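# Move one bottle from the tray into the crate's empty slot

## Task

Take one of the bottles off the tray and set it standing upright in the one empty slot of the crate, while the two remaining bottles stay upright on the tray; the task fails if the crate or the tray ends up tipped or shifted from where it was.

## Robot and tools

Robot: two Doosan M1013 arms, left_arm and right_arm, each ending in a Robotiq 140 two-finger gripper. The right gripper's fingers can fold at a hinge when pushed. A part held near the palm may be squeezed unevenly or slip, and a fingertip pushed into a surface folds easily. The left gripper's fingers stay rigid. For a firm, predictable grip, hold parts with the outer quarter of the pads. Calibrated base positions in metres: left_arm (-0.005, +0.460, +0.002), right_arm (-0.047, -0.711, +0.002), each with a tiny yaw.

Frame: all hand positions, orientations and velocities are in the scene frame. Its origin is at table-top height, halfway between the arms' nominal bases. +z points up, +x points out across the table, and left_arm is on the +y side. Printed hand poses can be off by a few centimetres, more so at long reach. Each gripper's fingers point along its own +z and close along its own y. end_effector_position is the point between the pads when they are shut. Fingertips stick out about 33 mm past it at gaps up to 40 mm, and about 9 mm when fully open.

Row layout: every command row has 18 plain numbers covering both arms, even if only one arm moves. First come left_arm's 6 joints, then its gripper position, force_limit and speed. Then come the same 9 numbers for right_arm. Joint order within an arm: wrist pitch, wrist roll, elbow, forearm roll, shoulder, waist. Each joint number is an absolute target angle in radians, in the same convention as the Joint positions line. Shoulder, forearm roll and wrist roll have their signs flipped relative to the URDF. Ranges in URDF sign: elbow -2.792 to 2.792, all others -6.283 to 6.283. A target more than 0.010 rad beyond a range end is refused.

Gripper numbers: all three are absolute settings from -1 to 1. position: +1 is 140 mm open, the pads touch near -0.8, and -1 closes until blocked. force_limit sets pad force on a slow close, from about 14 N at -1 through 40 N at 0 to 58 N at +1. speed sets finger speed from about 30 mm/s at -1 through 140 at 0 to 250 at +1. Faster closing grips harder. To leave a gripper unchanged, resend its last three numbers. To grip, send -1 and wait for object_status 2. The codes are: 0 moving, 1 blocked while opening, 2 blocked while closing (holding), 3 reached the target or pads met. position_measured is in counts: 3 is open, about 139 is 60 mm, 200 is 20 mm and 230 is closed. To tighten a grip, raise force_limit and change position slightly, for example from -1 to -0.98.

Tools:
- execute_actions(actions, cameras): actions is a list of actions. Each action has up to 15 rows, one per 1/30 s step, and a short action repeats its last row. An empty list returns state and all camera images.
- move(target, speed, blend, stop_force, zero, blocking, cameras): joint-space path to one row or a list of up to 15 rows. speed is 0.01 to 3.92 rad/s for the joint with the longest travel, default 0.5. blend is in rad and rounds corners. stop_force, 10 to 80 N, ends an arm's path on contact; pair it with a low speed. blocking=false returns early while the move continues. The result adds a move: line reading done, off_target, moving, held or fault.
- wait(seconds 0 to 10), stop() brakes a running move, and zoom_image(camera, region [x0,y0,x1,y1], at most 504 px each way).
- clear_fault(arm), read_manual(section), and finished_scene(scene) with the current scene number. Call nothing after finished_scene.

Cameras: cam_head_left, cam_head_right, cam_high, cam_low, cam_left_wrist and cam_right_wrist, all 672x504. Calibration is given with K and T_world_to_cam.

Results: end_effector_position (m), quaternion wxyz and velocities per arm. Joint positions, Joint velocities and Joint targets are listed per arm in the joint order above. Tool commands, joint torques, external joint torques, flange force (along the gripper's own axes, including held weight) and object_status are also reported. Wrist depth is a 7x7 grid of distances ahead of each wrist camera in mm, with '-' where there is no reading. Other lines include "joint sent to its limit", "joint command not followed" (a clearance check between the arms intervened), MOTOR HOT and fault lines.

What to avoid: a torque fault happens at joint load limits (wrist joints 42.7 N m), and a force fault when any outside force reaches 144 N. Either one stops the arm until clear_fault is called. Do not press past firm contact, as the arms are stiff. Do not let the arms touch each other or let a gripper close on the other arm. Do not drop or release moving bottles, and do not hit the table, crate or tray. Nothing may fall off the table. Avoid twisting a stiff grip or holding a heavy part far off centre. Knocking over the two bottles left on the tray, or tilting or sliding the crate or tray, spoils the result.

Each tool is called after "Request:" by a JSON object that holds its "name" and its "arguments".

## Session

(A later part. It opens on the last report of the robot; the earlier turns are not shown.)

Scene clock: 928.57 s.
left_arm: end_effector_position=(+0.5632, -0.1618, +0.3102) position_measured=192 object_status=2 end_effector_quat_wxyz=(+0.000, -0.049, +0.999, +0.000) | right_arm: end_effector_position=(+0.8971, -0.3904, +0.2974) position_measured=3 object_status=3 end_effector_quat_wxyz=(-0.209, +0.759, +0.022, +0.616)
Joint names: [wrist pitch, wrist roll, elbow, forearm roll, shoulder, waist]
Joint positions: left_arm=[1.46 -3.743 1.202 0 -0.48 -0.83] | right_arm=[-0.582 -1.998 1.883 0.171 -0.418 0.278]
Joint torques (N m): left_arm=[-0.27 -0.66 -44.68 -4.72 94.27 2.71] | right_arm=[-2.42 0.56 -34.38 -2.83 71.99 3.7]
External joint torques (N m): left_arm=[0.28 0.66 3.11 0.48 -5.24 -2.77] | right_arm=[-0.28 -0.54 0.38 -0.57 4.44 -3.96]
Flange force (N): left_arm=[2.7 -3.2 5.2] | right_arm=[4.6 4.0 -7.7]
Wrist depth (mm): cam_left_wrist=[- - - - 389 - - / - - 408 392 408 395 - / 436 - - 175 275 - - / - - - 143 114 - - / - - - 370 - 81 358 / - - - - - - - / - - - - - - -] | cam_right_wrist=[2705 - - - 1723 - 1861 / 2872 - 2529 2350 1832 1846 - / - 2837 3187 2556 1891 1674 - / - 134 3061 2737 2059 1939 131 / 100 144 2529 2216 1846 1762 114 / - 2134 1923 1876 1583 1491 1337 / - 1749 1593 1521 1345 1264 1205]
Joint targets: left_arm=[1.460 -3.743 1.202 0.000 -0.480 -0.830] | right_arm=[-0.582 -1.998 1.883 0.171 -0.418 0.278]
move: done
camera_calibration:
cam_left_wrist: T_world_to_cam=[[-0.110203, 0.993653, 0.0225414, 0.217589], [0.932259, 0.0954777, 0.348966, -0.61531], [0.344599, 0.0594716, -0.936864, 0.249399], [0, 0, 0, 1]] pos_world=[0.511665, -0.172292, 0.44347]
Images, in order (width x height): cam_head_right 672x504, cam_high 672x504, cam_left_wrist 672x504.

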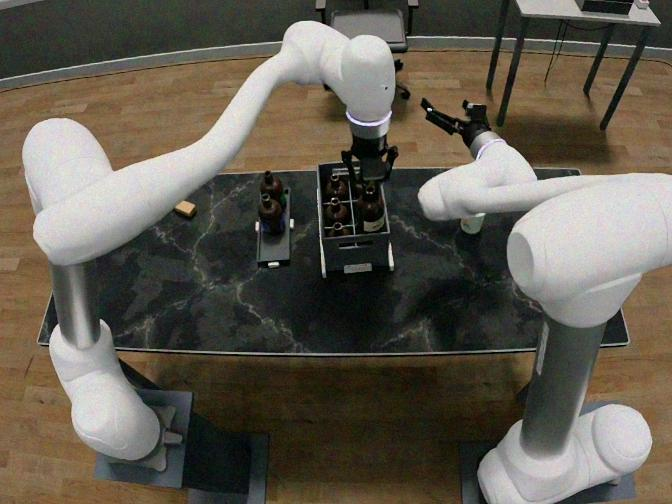

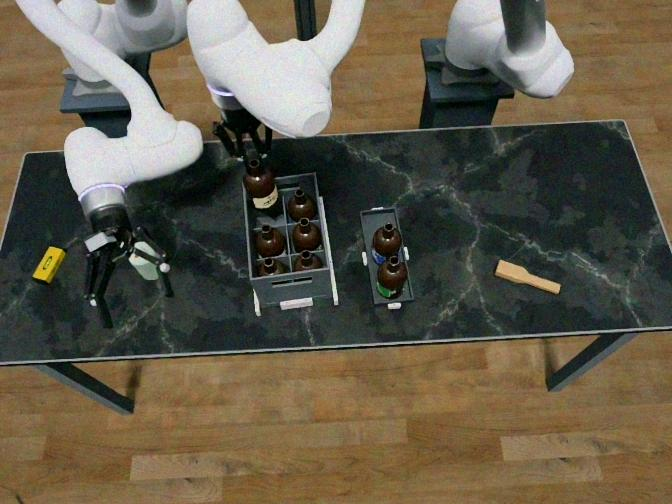

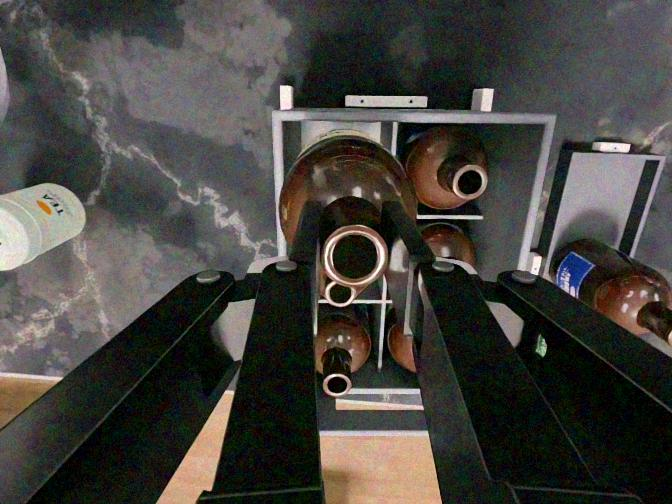

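Request:
{"name": "move", "arguments": {"target": [[1.3760, -3.7432, 1.2727, 0, -0.4929, -0.8304, -1.0, -0.05, -1.0, -0.582, -1.998, 1.883, 0.171, -0.418, 0.278, 1.0, 1.0, 1.0]], "speed": 0.03, "stop_force": 10, "cameras": ["cam_head_left", "cam_head_right", "cam_high", "cam_left_wrist"]}}

Request:
{"name": "zoom_image", "arguments": {"camera": "cam_left_wrist", "region": [260, 90, 440, 220]}}

Request:
{"name": "zoom_image", "arguments": {"camera": "cam_high", "region": [235, 150, 335, 230]}}

Request:
{"name": "zoom_image", "arguments": {"camera": "cam_head_right", "region": [340, 170, 410, 245]}}

Scene clock: 941.50 s.
left_arm: end_effector_position=(+0.5632, -0.1618, +0.2602) position_measured=192 object_status=2 end_effector_quat_wxyz=(+0.000, -0.049, +0.999, +0.000) | right_arm: end_effector_position=(+0.8971, -0.3904, +0.2974) position_measured=3 object_status=3 end_effector_quat_wxyz=(-0.209, +0.759, +0.022, +0.616)
Joint names: [wrist pitch, wrist roll, elbow, forearm roll, shoulder, waist]
Joint positions: left_arm=[1.376 -3.743 1.273 0 -0.493 -0.83] | right_arm=[-0.582 -1.998 1.883 0.171 -0.418 0.278]
Joint torques (N m): left_arm=[-0.25 -0.71 -44.07 -4.64 94.8 2.47] | right_arm=[-2.39 0.54 -34.38 -2.82 72.07 3.25]
External joint torques (N m): left_arm=[0.27 0.71 2.65 0.42 -4.19 -2.3] | right_arm=[-0.32 -0.52 0.33 -0.58 4.46 -3.26]
Flange force (N): left_arm=[2.7 -2.4 4.4] | right_arm=[4.3 3.0 -7.5]
Wrist depth (mm): cam_left_wrist=[- - - - - - - / - - - - - 275 - / - - - 179 - - - / - - - 143 114 - 390 / 431 - - - - 81 327 / - - - 314 - - - / - - - - - - -] | cam_right_wrist=[2983 2475 2585 - 1650 1749 1891 / 2585 - 2705 2737 1861 1846 1638 / - 2501 3061 2398 1923 1698 1988 / - 134 3814 2737 1988 1541 131 / 100 143 2674 2154 1891 1711 114 / - 2237 1907 1723 1593 1463 1337 / 1876 1762 1638 1511 1353 1258 1205]
Joint targets: left_arm=[1.376 -3.743 1.273 0.000 -0.493 -0.830] | right_arm=[-0.582 -1.998 1.883 0.171 -0.418 0.278]
move: done
camera_calibration:
cam_left_wrist: T_world_to_cam=[[-0.110203, 0.993653, 0.0225414, 0.218716], [0.932259, 0.0954777, 0.348966, -0.597862], [0.344599, 0.0594716, -0.936864, 0.202555], [0, 0, 0, 1]] pos_world=[0.511665, -0.172292, 0.39347]
Images, in order (width x height): cam_head_left 672x504, cam_head_right 672x504, cam_high 672x504, cam_left_wrist 672x504.

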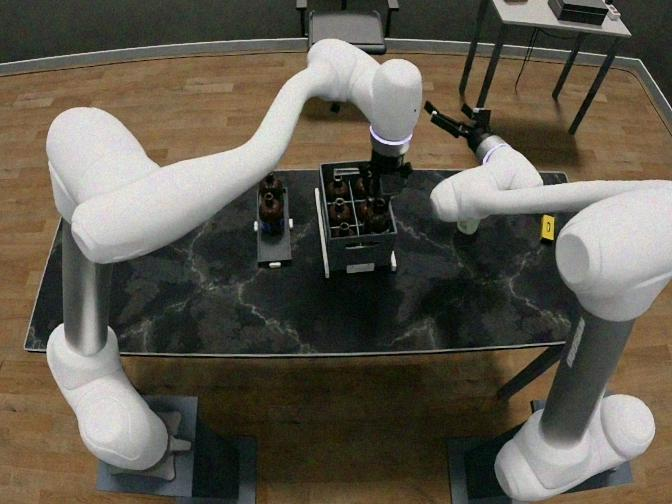

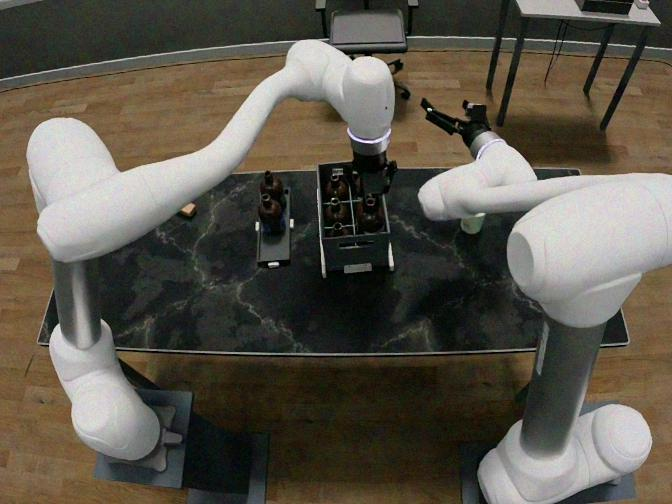

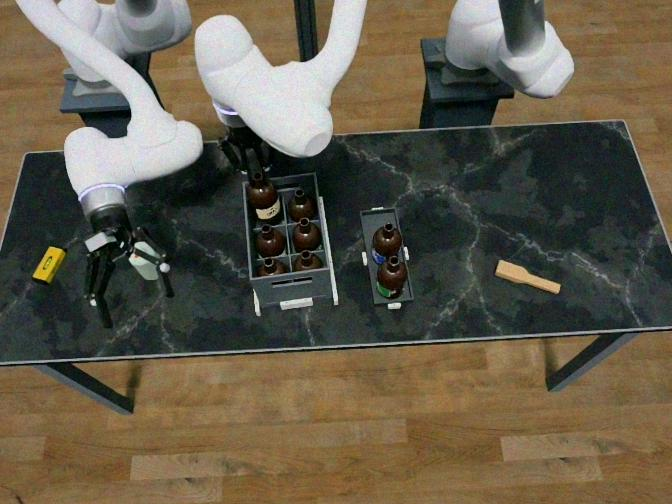

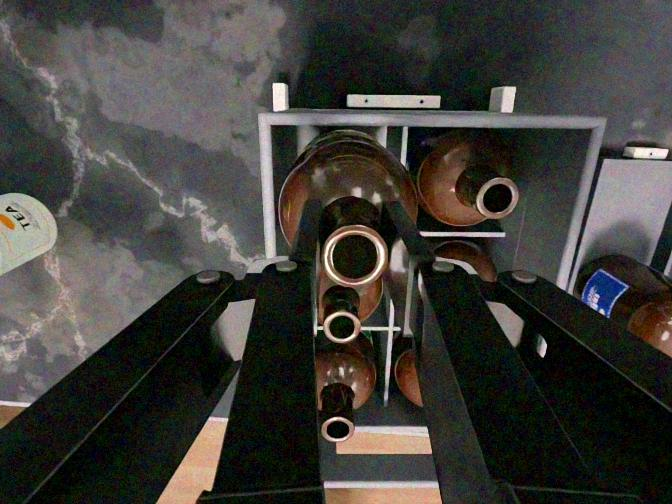

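Scaled by 2.800 from the camera's 672x504 image, which has a finer 960x720 frame.

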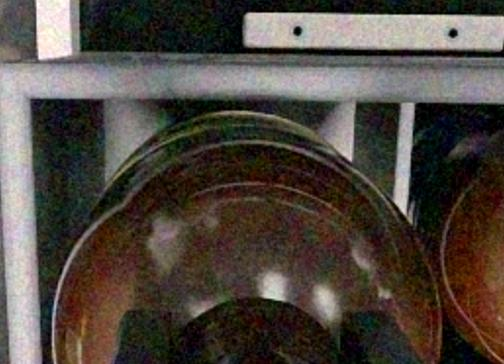

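Scaled by 5.040 from the camera's 672x504 image, which has a finer 960x720 frame.

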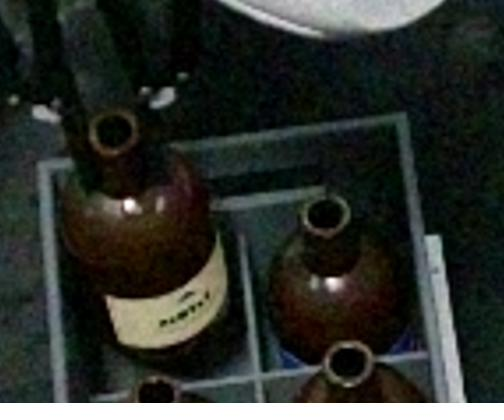

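Scaled by 6.720 from the camera's 672x504 image, which has a finer 960x720 frame.

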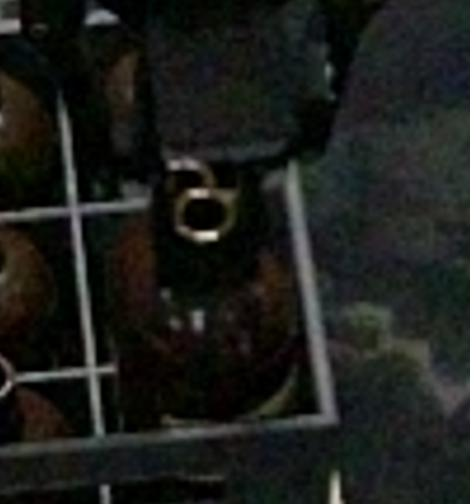

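Request:
{"name": "move", "arguments": {"target": [[1.2947, -3.7432, 1.3345, 0, -0.5124, -0.8304, -1.0, -0.05, -1.0, -0.582, -1.998, 1.883, 0.171, -0.418, 0.278, 1.0, 1.0, 1.0]], "speed": 0.03, "stop_force": 10, "cameras": ["cam_high", "cam_left_wrist"]}}

Scene clock: 981.23 s.
left_arm: end_effector_position=(+0.5632, -0.1618, +0.2102) position_measured=192 object_status=2 end_effector_quat_wxyz=(+0.000, -0.049, +0.999, +0.000) | right_arm: end_effector_position=(+0.8971, -0.3904, +0.2974) position_measured=3 object_status=3 end_effector_quat_wxyz=(-0.209, +0.759, +0.022, +0.616)
Joint names: [wrist pitch, wrist roll, elbow, forearm roll, shoulder, waist]
Joint positions: left_arm=[1.295 -3.743 1.334 0 -0.512 -0.83] | right_arm=[-0.582 -1.998 1.883 0.171 -0.418 0.278]
Joint torques (N m): left_arm=[-0.31 -0.71 -43.33 -4.52 95.82 2.11] | right_arm=[-2.45 0.58 -34.48 -2.81 71.9 3.31]
External joint torques (N m): left_arm=[0.33 0.71 2.96 0.41 -4.98 -2.11] | right_arm=[-0.26 -0.56 0.39 -0.6 4.81 -3.31]
Flange force (N): left_arm=[2.2 -2.6 5.1] | right_arm=[4.7 3.0 -8.1]
Wrist depth (mm): cam_left_wrist=[- - - 302 300 - - / - - - - 158 - - / - - 169 - 245 211 192 / - - - 143 134 199 202 / - - - - - 81 - / - - - 277 - - - / - - - 255 - - -] | cam_right_wrist=[- 2737 - - 1662 2303 1593 / - - - 2644 1876 1638 1762 / 4081 4011 2705 2449 1939 1907 2005 / - 144 2945 2614 1955 1638 125 / 100 124 - - 2154 1817 114 / 2174 2154 1988 1749 1583 1472 1337 / - 1627 1604 1463 1345 - 1205]
Joint targets: left_arm=[1.295 -3.743 1.335 0.000 -0.512 -0.830] | right_arm=[-0.582 -1.998 1.883 0.171 -0.418 0.278]
move: done
camera_calibration:
cam_left_wrist: T_world_to_cam=[[-0.110203, 0.993653, 0.0225414, 0.219843], [0.932259, 0.0954777, 0.348966, -0.580414], [0.344599, 0.0594716, -0.936864, 0.155712], [0, 0, 0, 1]] pos_world=[0.511665, -0.172292, 0.34347]
Images, in order (width x height): cam_high 672x504, cam_left_wrist 672x504.

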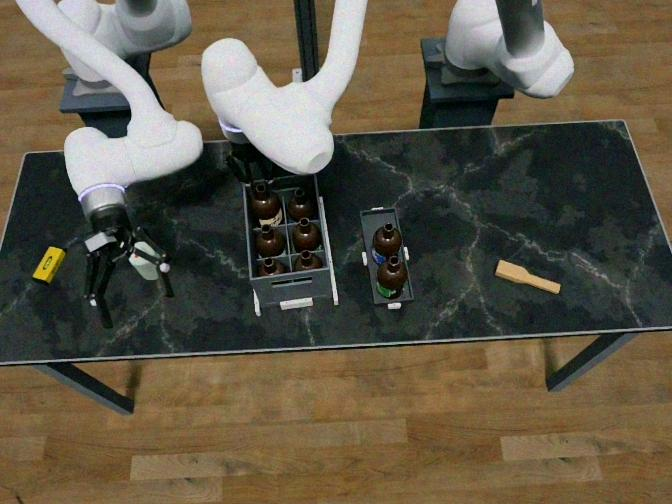

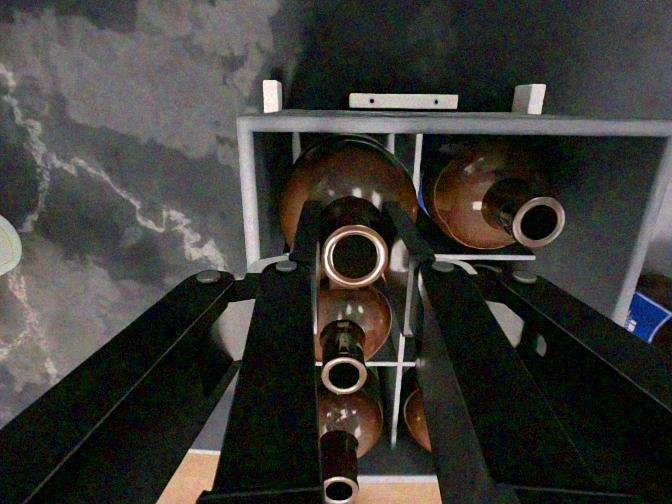

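Request:
{"name": "move", "arguments": {"target": [[1.2391, -3.7432, 1.3728, 0, -0.5297, -0.8304, -1.0, -0.05, -1.0, -0.582, -1.998, 1.883, 0.171, -0.418, 0.278, 1.0, 1.0, 1.0]], "speed": 0.03, "stop_force": 10, "cameras": ["cam_high", "cam_left_wrist", "cam_head_right"]}}

Scene clock: 1007.53 s.
left_arm: end_effector_position=(+0.5632, -0.1618, +0.1752) position_measured=192 object_status=2 end_effector_quat_wxyz=(+0.000, -0.049, +0.999, +0.000) | right_arm: end_effector_position=(+0.8971, -0.3904, +0.2974) position_measured=3 object_status=3 end_effector_quat_wxyz=(-0.209, +0.759, +0.022, +0.616)
Joint names: [wrist pitch, wrist roll, elbow, forearm roll, shoulder, waist]
Joint positions: left_arm=[1.239 -3.743 1.373 0 -0.53 -0.83] | right_arm=[-0.582 -1.998 1.883 0.171 -0.418 0.278]
Joint torques (N m): left_arm=[-0.28 -0.68 -42.55 -4.47 96.77 2.52] | right_arm=[-2.48 0.58 -34.3 -2.8 72.16 3.53]
External joint torques (N m): left_arm=[0.3 0.68 2.75 0.41 -4.52 -2.37] | right_arm=[-0.23 -0.57 0.24 -0.59 4.5 -3.55]
Flange force (N): left_arm=[2.7 -2.4 4.8] | right_arm=[4.7 3.4 -7.4]
Wrist depth (mm): cam_left_wrist=[- - 267 268 - - - / - 284 - - 257 125 127 / - - 162 175 209 183 174 / - - 142 143 114 - 177 / - - - - - 81 - / - - - 193 - - - / - - - 243 - - -] | cam_right_wrist=[- 2449 - - 1393 - 1832 / - 2674 - 2475 1876 1749 - / - 2529 2423 2803 1846 2096 2134 / - 134 3277 2837 2023 1604 131 / 100 144 2475 2174 1832 1711 114 / 2154 2216 1955 1972 1604 1436 1345 / 1923 1817 - 1427 1337 1278 1212]
Joint targets: left_arm=[1.239 -3.743 1.373 0.000 -0.530 -0.830] | right_arm=[-0.582 -1.998 1.883 0.171 -0.418 0.278]
move: done
camera_calibration:
cam_left_wrist: T_world_to_cam=[[-0.110203, 0.993653, 0.0225414, 0.220632], [0.932259, 0.0954777, 0.348966, -0.5682], [0.344599, 0.0594716, -0.936864, 0.122922], [0, 0, 0, 1]] pos_world=[0.511665, -0.172292, 0.30847]
Images, in order (width x height): cam_head_right 672x504, cam_high 672x504, cam_left_wrist 672x504.

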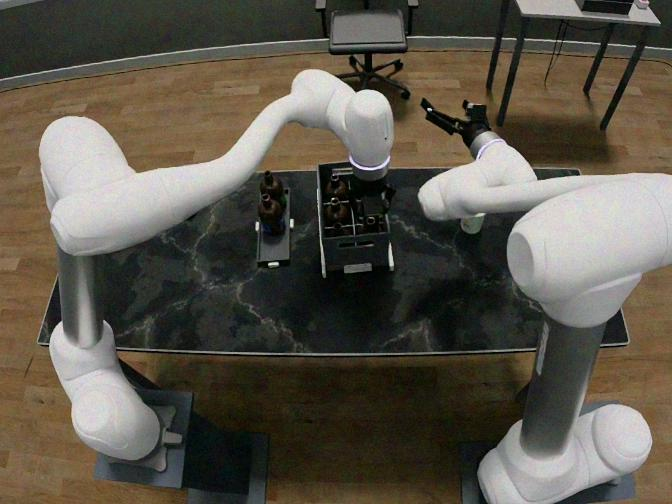

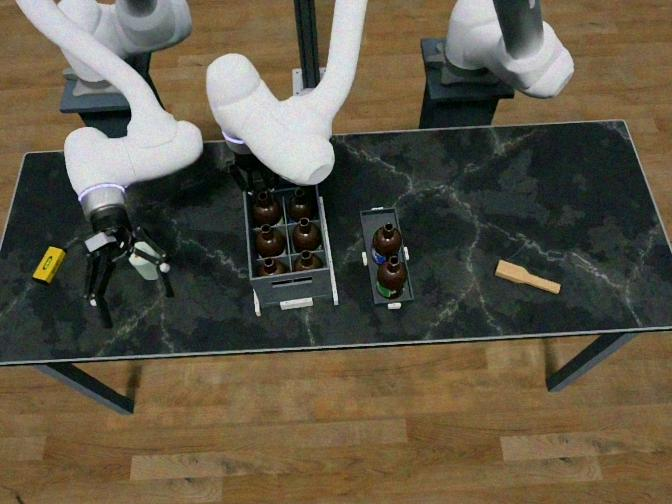

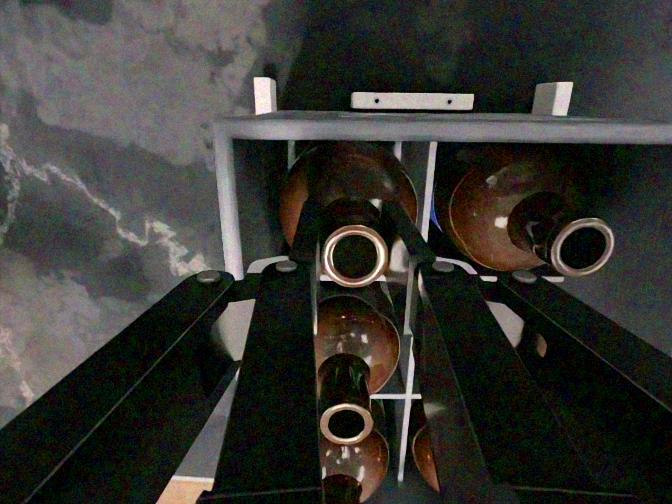

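Request:
{"name": "move", "arguments": {"target": [[1.2078, -3.7432, 1.3929, 0, -0.5409, -0.8304, -1.0, -0.05, -1.0, -0.582, -1.998, 1.883, 0.171, -0.418, 0.278, 1.0, 1.0, 1.0]], "speed": 0.01, "stop_force": 10, "cameras": ["cam_high", "cam_left_wrist", "cam_head_left"]}}

Scene clock: 1015.03 s.
left_arm: end_effector_position=(+0.5633, -0.1619, +0.1665) position_measured=192 object_status=2 end_effector_quat_wxyz=(+0.000, -0.049, +0.999, +0.000) | right_arm: end_effector_position=(+0.8971, -0.3904, +0.2974) position_measured=3 object_status=3 end_effector_quat_wxyz=(-0.209, +0.759, +0.022, +0.616)
Joint names: [wrist pitch, wrist roll, elbow, forearm roll, shoulder, waist]
Joint positions: left_arm=[1.225 -3.743 1.382 0 -0.535 -0.83] | right_arm=[-0.582 -1.998 1.883 0.171 -0.418 0.278]
Joint torques (N m): left_arm=[-1.7 -0.63 -33.6 -3.86 81.44 0.96] | right_arm=[-2.44 0.57 -34.36 -2.84 72.13 3.77]
External joint torques (N m): left_arm=[1.71 0.63 -5.95 -0.18 10.84 -0.71] | right_arm=[-0.26 -0.55 0.3 -0.56 4.37 -3.9]
Flange force (N): left_arm=[1.6 -0.5 -14.7] | right_arm=[4.6 4.0 -7.4]
Wrist depth (mm): cam_left_wrist=[- 264 - - - - 260 / - - - 117 248 119 119 / - - 162 174 229 - 178 / - - 163 133 120 - 145 / - - - 206 - 81 - / - - - 193 - - - / - - - 234 - - -] | cam_right_wrist=[2737 2449 - - 1749 1988 1762 / 3472 2674 - 1955 1846 1674 1907 / 3421 2475 2837 2556 1891 1939 2154 / - 134 2475 2769 2023 1907 131 / 100 143 2556 2154 1891 1711 114 / - 2174 1790 1803 1593 1463 1353 / 1846 1749 1604 1463 1345 1258 1199]
Joint targets: left_arm=[1.225 -3.743 1.382 0.000 -0.535 -0.830] | right_arm=[-0.582 -1.998 1.883 0.171 -0.418 0.278]
move: contact (left_arm); left_arm: the wrist pitch is farthest, 0.018 rad from its target
camera_calibration:
cam_left_wrist: T_world_to_cam=[[-0.110176, 0.993659, 0.0224342, 0.220958], [0.932229, 0.0954844, 0.349044, -0.565254], [0.344688, 0.0593702, -0.936838, 0.114671], [0, 0, 0, 1]] pos_world=[0.511765, -0.172391, 0.29977]
Images, in order (width x height): cam_head_left 672x504, cam_high 672x504, cam_left_wrist 672x504.

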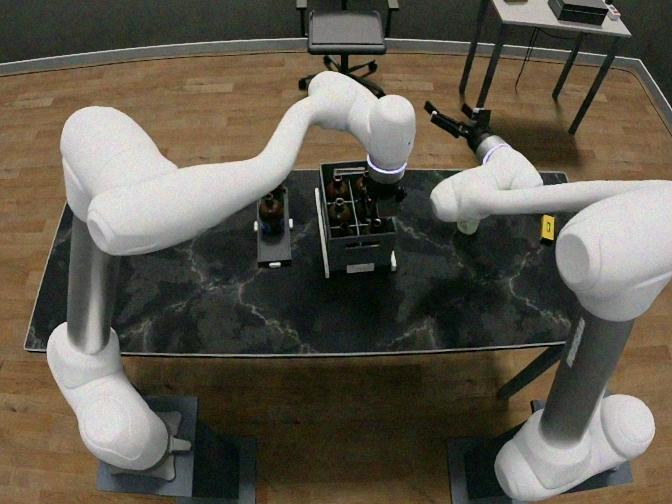

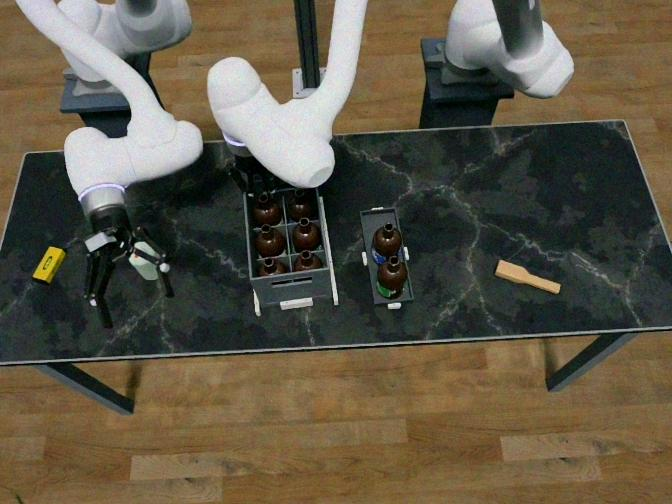

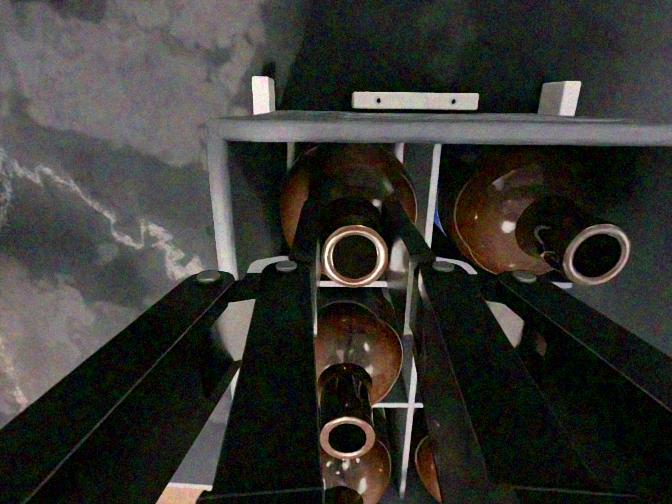

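Request:
{"name": "move", "arguments": {"target": [[1.22533, -3.7432, 1.38164, 0, -0.53463, -0.8304, -1.0, -0.05, -1.0, -0.582, -1.998, 1.883, 0.171, -0.418, 0.278, 1.0, 1.0, 1.0]], "speed": 0.01, "cameras": []}}

Scene clock: 1056.97 s.
left_arm: end_effector_position=(+0.5632, -0.1618, +0.1664) position_measured=192 object_status=2 end_effector_quat_wxyz=(+0.000, -0.049, +0.999, +0.000) | right_arm: end_effector_position=(+0.8971, -0.3904, +0.2974) position_measured=3 object_status=3 end_effector_quat_wxyz=(-0.209, +0.759, +0.022, +0.616)
Joint names: [wrist pitch, wrist roll, elbow, forearm roll, shoulder, waist]
Joint positions: left_arm=[1.225 -3.743 1.382 0 -0.535 -0.83] | right_arm=[-0.582 -1.998 1.883 0.171 -0.418 0.278]
Joint torques (N m): left_arm=[-1.67 -0.64 -31.86 -3.82 77.94 0.83] | right_arm=[-2.42 0.57 -34.39 -2.82 71.94 3.48]
External joint torques (N m): left_arm=[1.69 0.64 -7.67 -0.21 14.2 -0.68] | right_arm=[-0.29 -0.56 0.35 -0.59 4.68 -3.58]
Flange force (N): left_arm=[2.1 0.2 -18.3] | right_arm=[4.7 3.4 -7.9]
Wrist depth (mm): cam_left_wrist=[- - - - - 267 - / - 289 - - 252 251 119 / - - - 174 - - 177 / - - 163 144 120 - 163 / - - - - - 81 177 / - - - - - - - / - - - 234 - - -] | cam_right_wrist=[2556 2908 - - 1749 - 1723 / - 2803 2585 2556 1832 1803 1861 / - 2908 - - 1907 1686 2005 / - 134 3752 2769 1876 1876 132 / 100 125 2374 2501 1891 1790 114 / - 2134 1955 1762 1531 1482 1345 / 1891 1762 1583 1511 1401 1271 1205]
Joint targets: left_arm=[1.225 -3.743 1.382 0.000 -0.535 -0.830] | right_arm=[-0.582 -1.998 1.883 0.171 -0.418 0.278]
move: done
No camera images: "cameras" was empty.

Request:
{"name": "move", "arguments": {"target": [[1.22597, -3.7432, 1.38123, 0, -0.53440, -0.8304, -1.0, -0.05, -1.0, -0.582, -1.998, 1.883, 0.171, -0.418, 0.278, 1.0, 1.0, 1.0]], "speed": 0.01, "cameras": []}}

Scene clock: 1070.60 s.
left_arm: end_effector_position=(+0.5632, -0.1618, +0.1667) position_measured=192 object_status=2 end_effector_quat_wxyz=(+0.000, -0.049, +0.999, +0.000) | right_arm: end_effector_position=(+0.8971, -0.3904, +0.2974) position_measured=3 object_status=3 end_effector_quat_wxyz=(-0.209, +0.759, +0.022, +0.616)
Joint names: [wrist pitch, wrist roll, elbow, forearm roll, shoulder, waist]
Joint positions: left_arm=[1.226 -3.743 1.381 0 -0.534 -0.83] | right_arm=[-0.582 -1.998 1.883 0.171 -0.418 0.278]
Joint torques (N m): left_arm=[-0.77 -0.66 -38.47 -4.12 89.8 1.29] | right_arm=[-2.4 0.61 -34.34 -2.84 71.86 3.41]
External joint torques (N m): left_arm=[0.79 0.66 -1.25 0.08 2.92 -1.21] | right_arm=[-0.31 -0.59 0.22 -0.58 4.84 -3.74]
Flange force (N): left_arm=[2.2 -0.7 -4.1] | right_arm=[5.0 3.7 -7.9]
Wrist depth (mm): cam_left_wrist=[- - - - - - 267 / - - - 118 245 244 138 / - - 138 - - - 168 / 300 - - 144 120 163 163 / - - - 204 - 81 185 / - - - 186 - - - / - - - 235 - - -] | cam_right_wrist=[2945 2585 2303 1988 1604 - 1749 / - - 2529 2281 1832 1907 1972 / - 3635 3472 2398 1907 1674 2115 / - 144 3144 3144 2059 1846 131 / 100 143 2614 2041 1846 1790 114 / 2195 2195 1955 1776 1561 1472 1322 / 1876 1790 1583 1463 1353 1264 1205]
Joint targets: left_arm=[1.226 -3.743 1.381 0.000 -0.534 -0.830] | right_arm=[-0.582 -1.998 1.883 0.171 -0.418 0.278]
move: done
No camera images: "cameras" was empty.

Request:
{"name": "move", "arguments": {"target": [[1.22597, -3.7432, 1.38123, 0, -0.53440, -0.8304, -0.14, -1.0, -1.0, -0.582, -1.998, 1.883, 0.171, -0.418, 0.278, 1.0, 1.0, 1.0]], "speed": 0.05, "cameras": ["cam_high", "cam_left_wrist", "cam_head_left"]}}

Scene clock: 1077.50 s.
left_arm: end_effector_position=(+0.5632, -0.1618, +0.1668) position_measured=146 object_status=0 end_effector_quat_wxyz=(+0.000, -0.049, +0.999, +0.000) | right_arm: end_effector_position=(+0.8971, -0.3904, +0.2974) position_measured=3 object_status=3 end_effector_quat_wxyz=(-0.209, +0.759, +0.022, +0.616)
Joint names: [wrist pitch, wrist roll, elbow, forearm roll, shoulder, waist]
Joint positions: left_arm=[1.226 -3.743 1.381 0 -0.534 -0.83] | right_arm=[-0.582 -1.998 1.883 0.171 -0.418 0.278]
Joint torques (N m): left_arm=[-0.24 -0.65 -40.79 -4.36 94.58 2.28] | right_arm=[-2.41 0.59 -34.37 -2.82 72.16 3.64]
External joint torques (N m): left_arm=[0.26 0.65 1.3 0.34 -2.29 -2.33] | right_arm=[-0.3 -0.58 0.32 -0.58 4.35 -3.82]
Flange force (N): left_arm=[2.6 -2.5 2.2] | right_arm=[4.5 3.9 -7.4]
Wrist depth (mm): cam_left_wrist=[- - - 259 - - - / 278 278 - - 246 - 119 / - - 137 175 198 - 177 / - - 116 - 140 - 163 / - - - - 241 76 - / - - - - 267 - - / - - - 237 - - -] | cam_right_wrist=[3231 2281 2303 2556 1638 - 1762 / - - - 2423 1876 1790 1846 / 2529 - - 2374 1876 1907 - / - 134 3061 2769 2041 1861 131 / 100 143 2529 2174 1891 1593 114 / 2237 2115 1955 1776 1604 1445 1329 / 1939 1762 1604 1463 1377 1278 1212]
Joint targets: left_arm=[1.226 -3.743 1.381 0.000 -0.534 -0.830] | right_arm=[-0.582 -1.998 1.883 0.171 -0.418 0.278]
move: done
camera_calibration:
cam_left_wrist: T_world_to_cam=[[-0.110203, 0.993653, 0.0225414, 0.220932], [0.932259, 0.0954777, 0.348966, -0.565352], [0.344599, 0.0594716, -0.936864, 0.115024], [0, 0, 0, 1]] pos_world=[0.511765, -0.172392, 0.30007]
Images, in order (width x height): cam_head_left 672x504, cam_high 672x504, cam_left_wrist 672x504.

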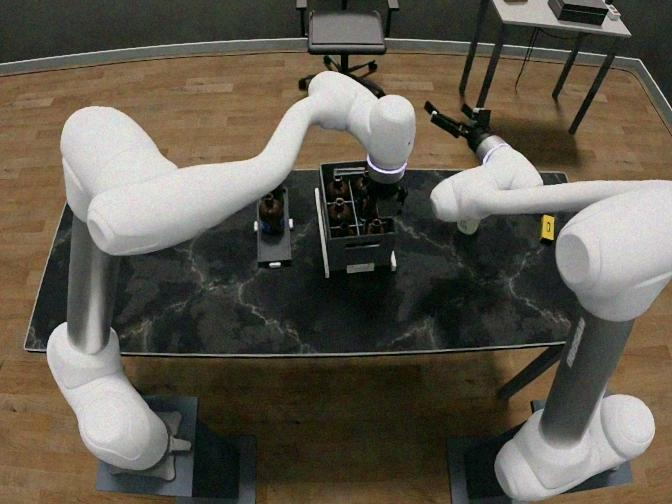

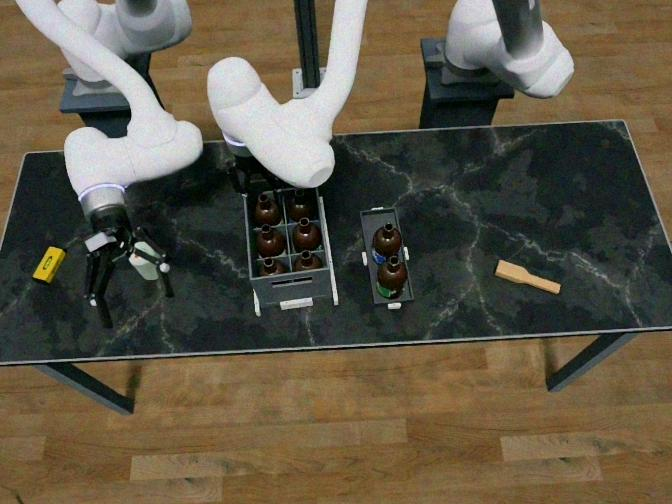

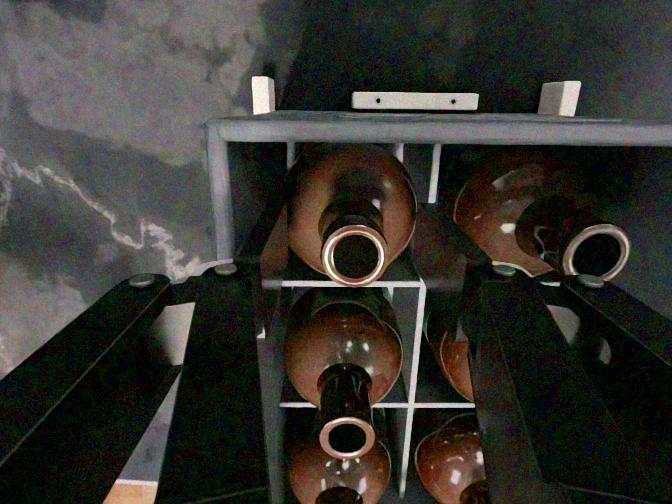

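Request:
{"name": "move", "arguments": {"target": [[1.2947, -3.7432, 1.3345, 0, -0.5124, -0.8304, -0.14, -1.0, -1.0, -0.582, -1.998, 1.883, 0.171, -0.418, 0.278, 1.0, 1.0, 1.0], [1.3760, -3.7432, 1.2727, 0, -0.4929, -0.8304, -0.14, -1.0, -1.0, -0.582, -1.998, 1.883, 0.171, -0.418, 0.278, 1.0, 1.0, 1.0], [1.4597, -3.7432, 1.2020, 0, -0.4799, -0.8304, -0.14, -1.0, -1.0, -0.582, -1.998, 1.883, 0.171, -0.418, 0.278, 1.0, 1.0, 1.0], [1.5641, -3.7432, 1.1040, 0, -0.4735, -0.8304, -0.14, -1.0, -1.0, -0.582, -1.998, 1.883, 0.171, -0.418, 0.278, 1.0, 1.0, 1.0]], "speed": [0.05, 0.08, 0.12, 0.15], "blend": [0.01, 0.01, 0.01, 0], "cameras": ["all"]}}

Scene clock: 1103.67 s.
left_arm: end_effector_position=(+0.5631, -0.1617, +0.3703) position_measured=146 object_status=3 end_effector_quat_wxyz=(+0.000, -0.049, +0.999, +0.000) | right_arm: end_effector_position=(+0.8971, -0.3904, +0.2974) position_measured=3 object_status=3 end_effector_quat_wxyz=(-0.209, +0.759, +0.022, +0.616)
Joint names: [wrist pitch, wrist roll, elbow, forearm roll, shoulder, waist]
Joint positions: left_arm=[1.564 -3.743 1.104 0 -0.473 -0.83] | right_arm=[-0.582 -1.998 1.883 0.171 -0.418 0.278]
Joint torques (N m): left_arm=[-0.24 -0.7 -43 -4.68 91.45 2.15] | right_arm=[-2.46 0.56 -34.42 -2.8 72 3.54]
External joint torques (N m): left_arm=[0.25 0.7 1.06 0.41 -2.41 -2.01] | right_arm=[-0.24 -0.55 0.46 -0.59 4.39 -3.57]
Flange force (N): left_arm=[1.6 -3.2 1.5] | right_arm=[4.4 3.5 -7.7]
Wrist depth (mm): cam_left_wrist=[158 - - - 441 - - / 155 - 421 385 - - - / 392 - - 357 - - - / - - 119 - 140 472 - / - - - 442 140 76 - / - - - 1567 - - - / - - - 1760 - - -] | cam_right_wrist=[2803 2326 2154 - 1561 1955 1583 / 2614 2374 2529 2259 1790 1939 - / 2983 2837 - - 1876 1723 - / - 134 2945 2737 2023 1876 131 / 100 143 2449 2174 1876 1762 114 / 2195 2174 1988 1817 1616 1472 1410 / 1907 1736 1616 1454 1385 1251 -]
Joint targets: left_arm=[1.564 -3.743 1.104 0.000 -0.474 -0.830] | right_arm=[-0.582 -1.998 1.883 0.171 -0.418 0.278]
move: done
camera_calibration:
cam_left_wrist: T_world_to_cam=[[-0.110203, 0.993653, 0.0225414, 0.216135], [0.932259, 0.0954777, 0.348966, -0.636293], [0.344599, 0.0594716, -0.936864, 0.305698], [0, 0, 0, 1]] pos_world=[0.511665, -0.172192, 0.50357]
cam_right_wrist: T_world_to_cam=[[0.289308, -0.903661, -0.315748, -0.50737], [-0.550649, 0.112703, -0.827094, 0.7882], [0.782998, 0.413151, -0.464994, -0.258949], [0, 0, 0, 1]] pos_world=[0.783564, -0.440338, 0.371304]

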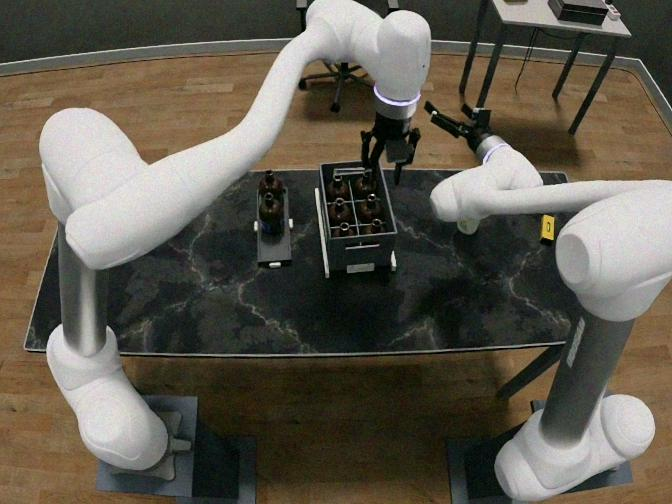

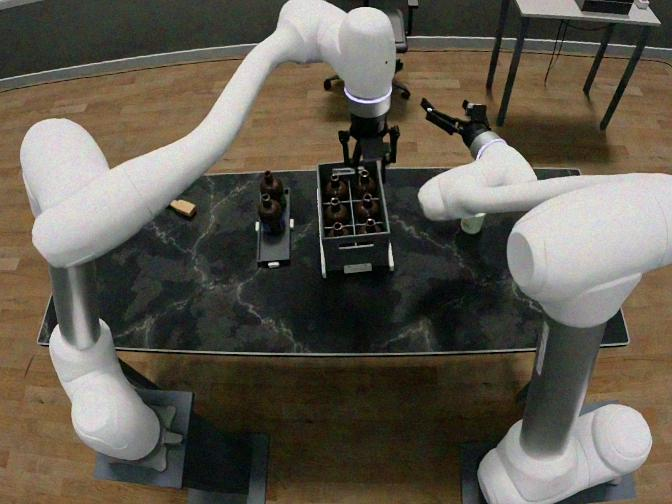

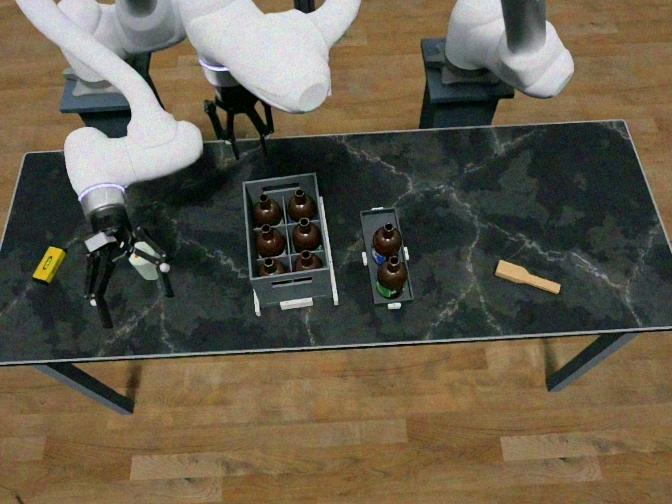

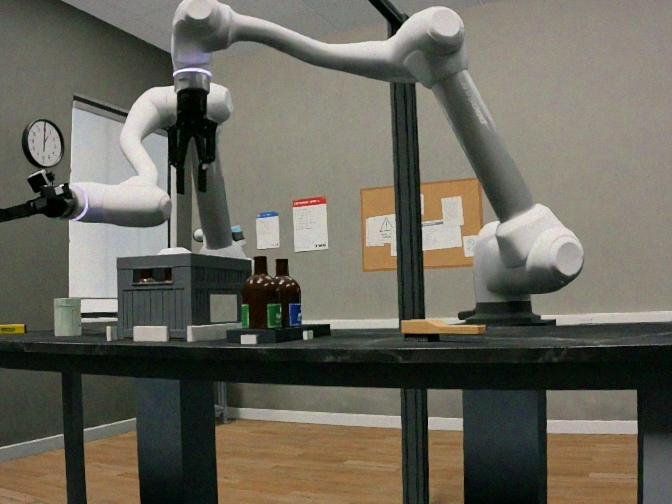

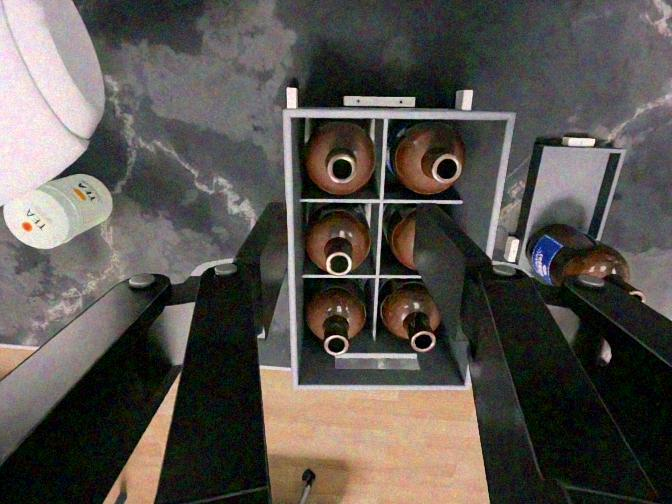

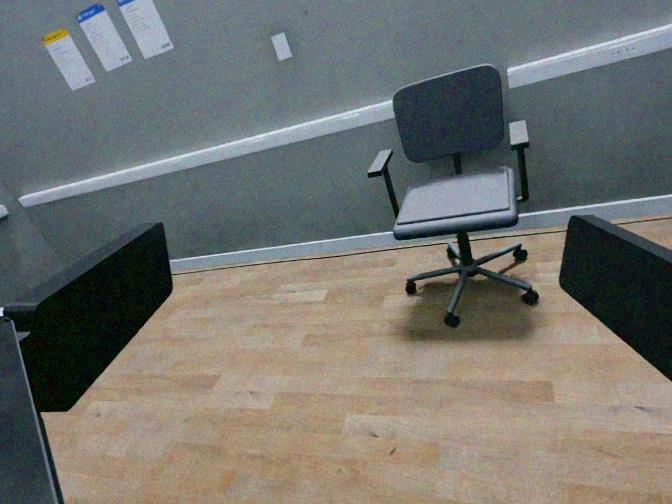

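Request:
{"name": "zoom_image", "arguments": {"camera": "cam_high", "region": [230, 160, 420, 320]}}

Scaled by 2.653 from the camera's 672x504 image, which has a finer 960x720 frame.

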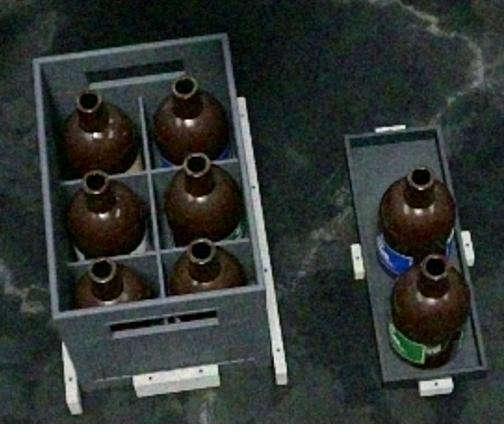

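The cameras show the bottle standing upright in the crate's last empty slot. The other two are still standing on the tray, and the crate and tray look undisturbed.

Request:
{"name": "finished_scene", "arguments": {"scene": 2}}

The scene is finished: the task was done.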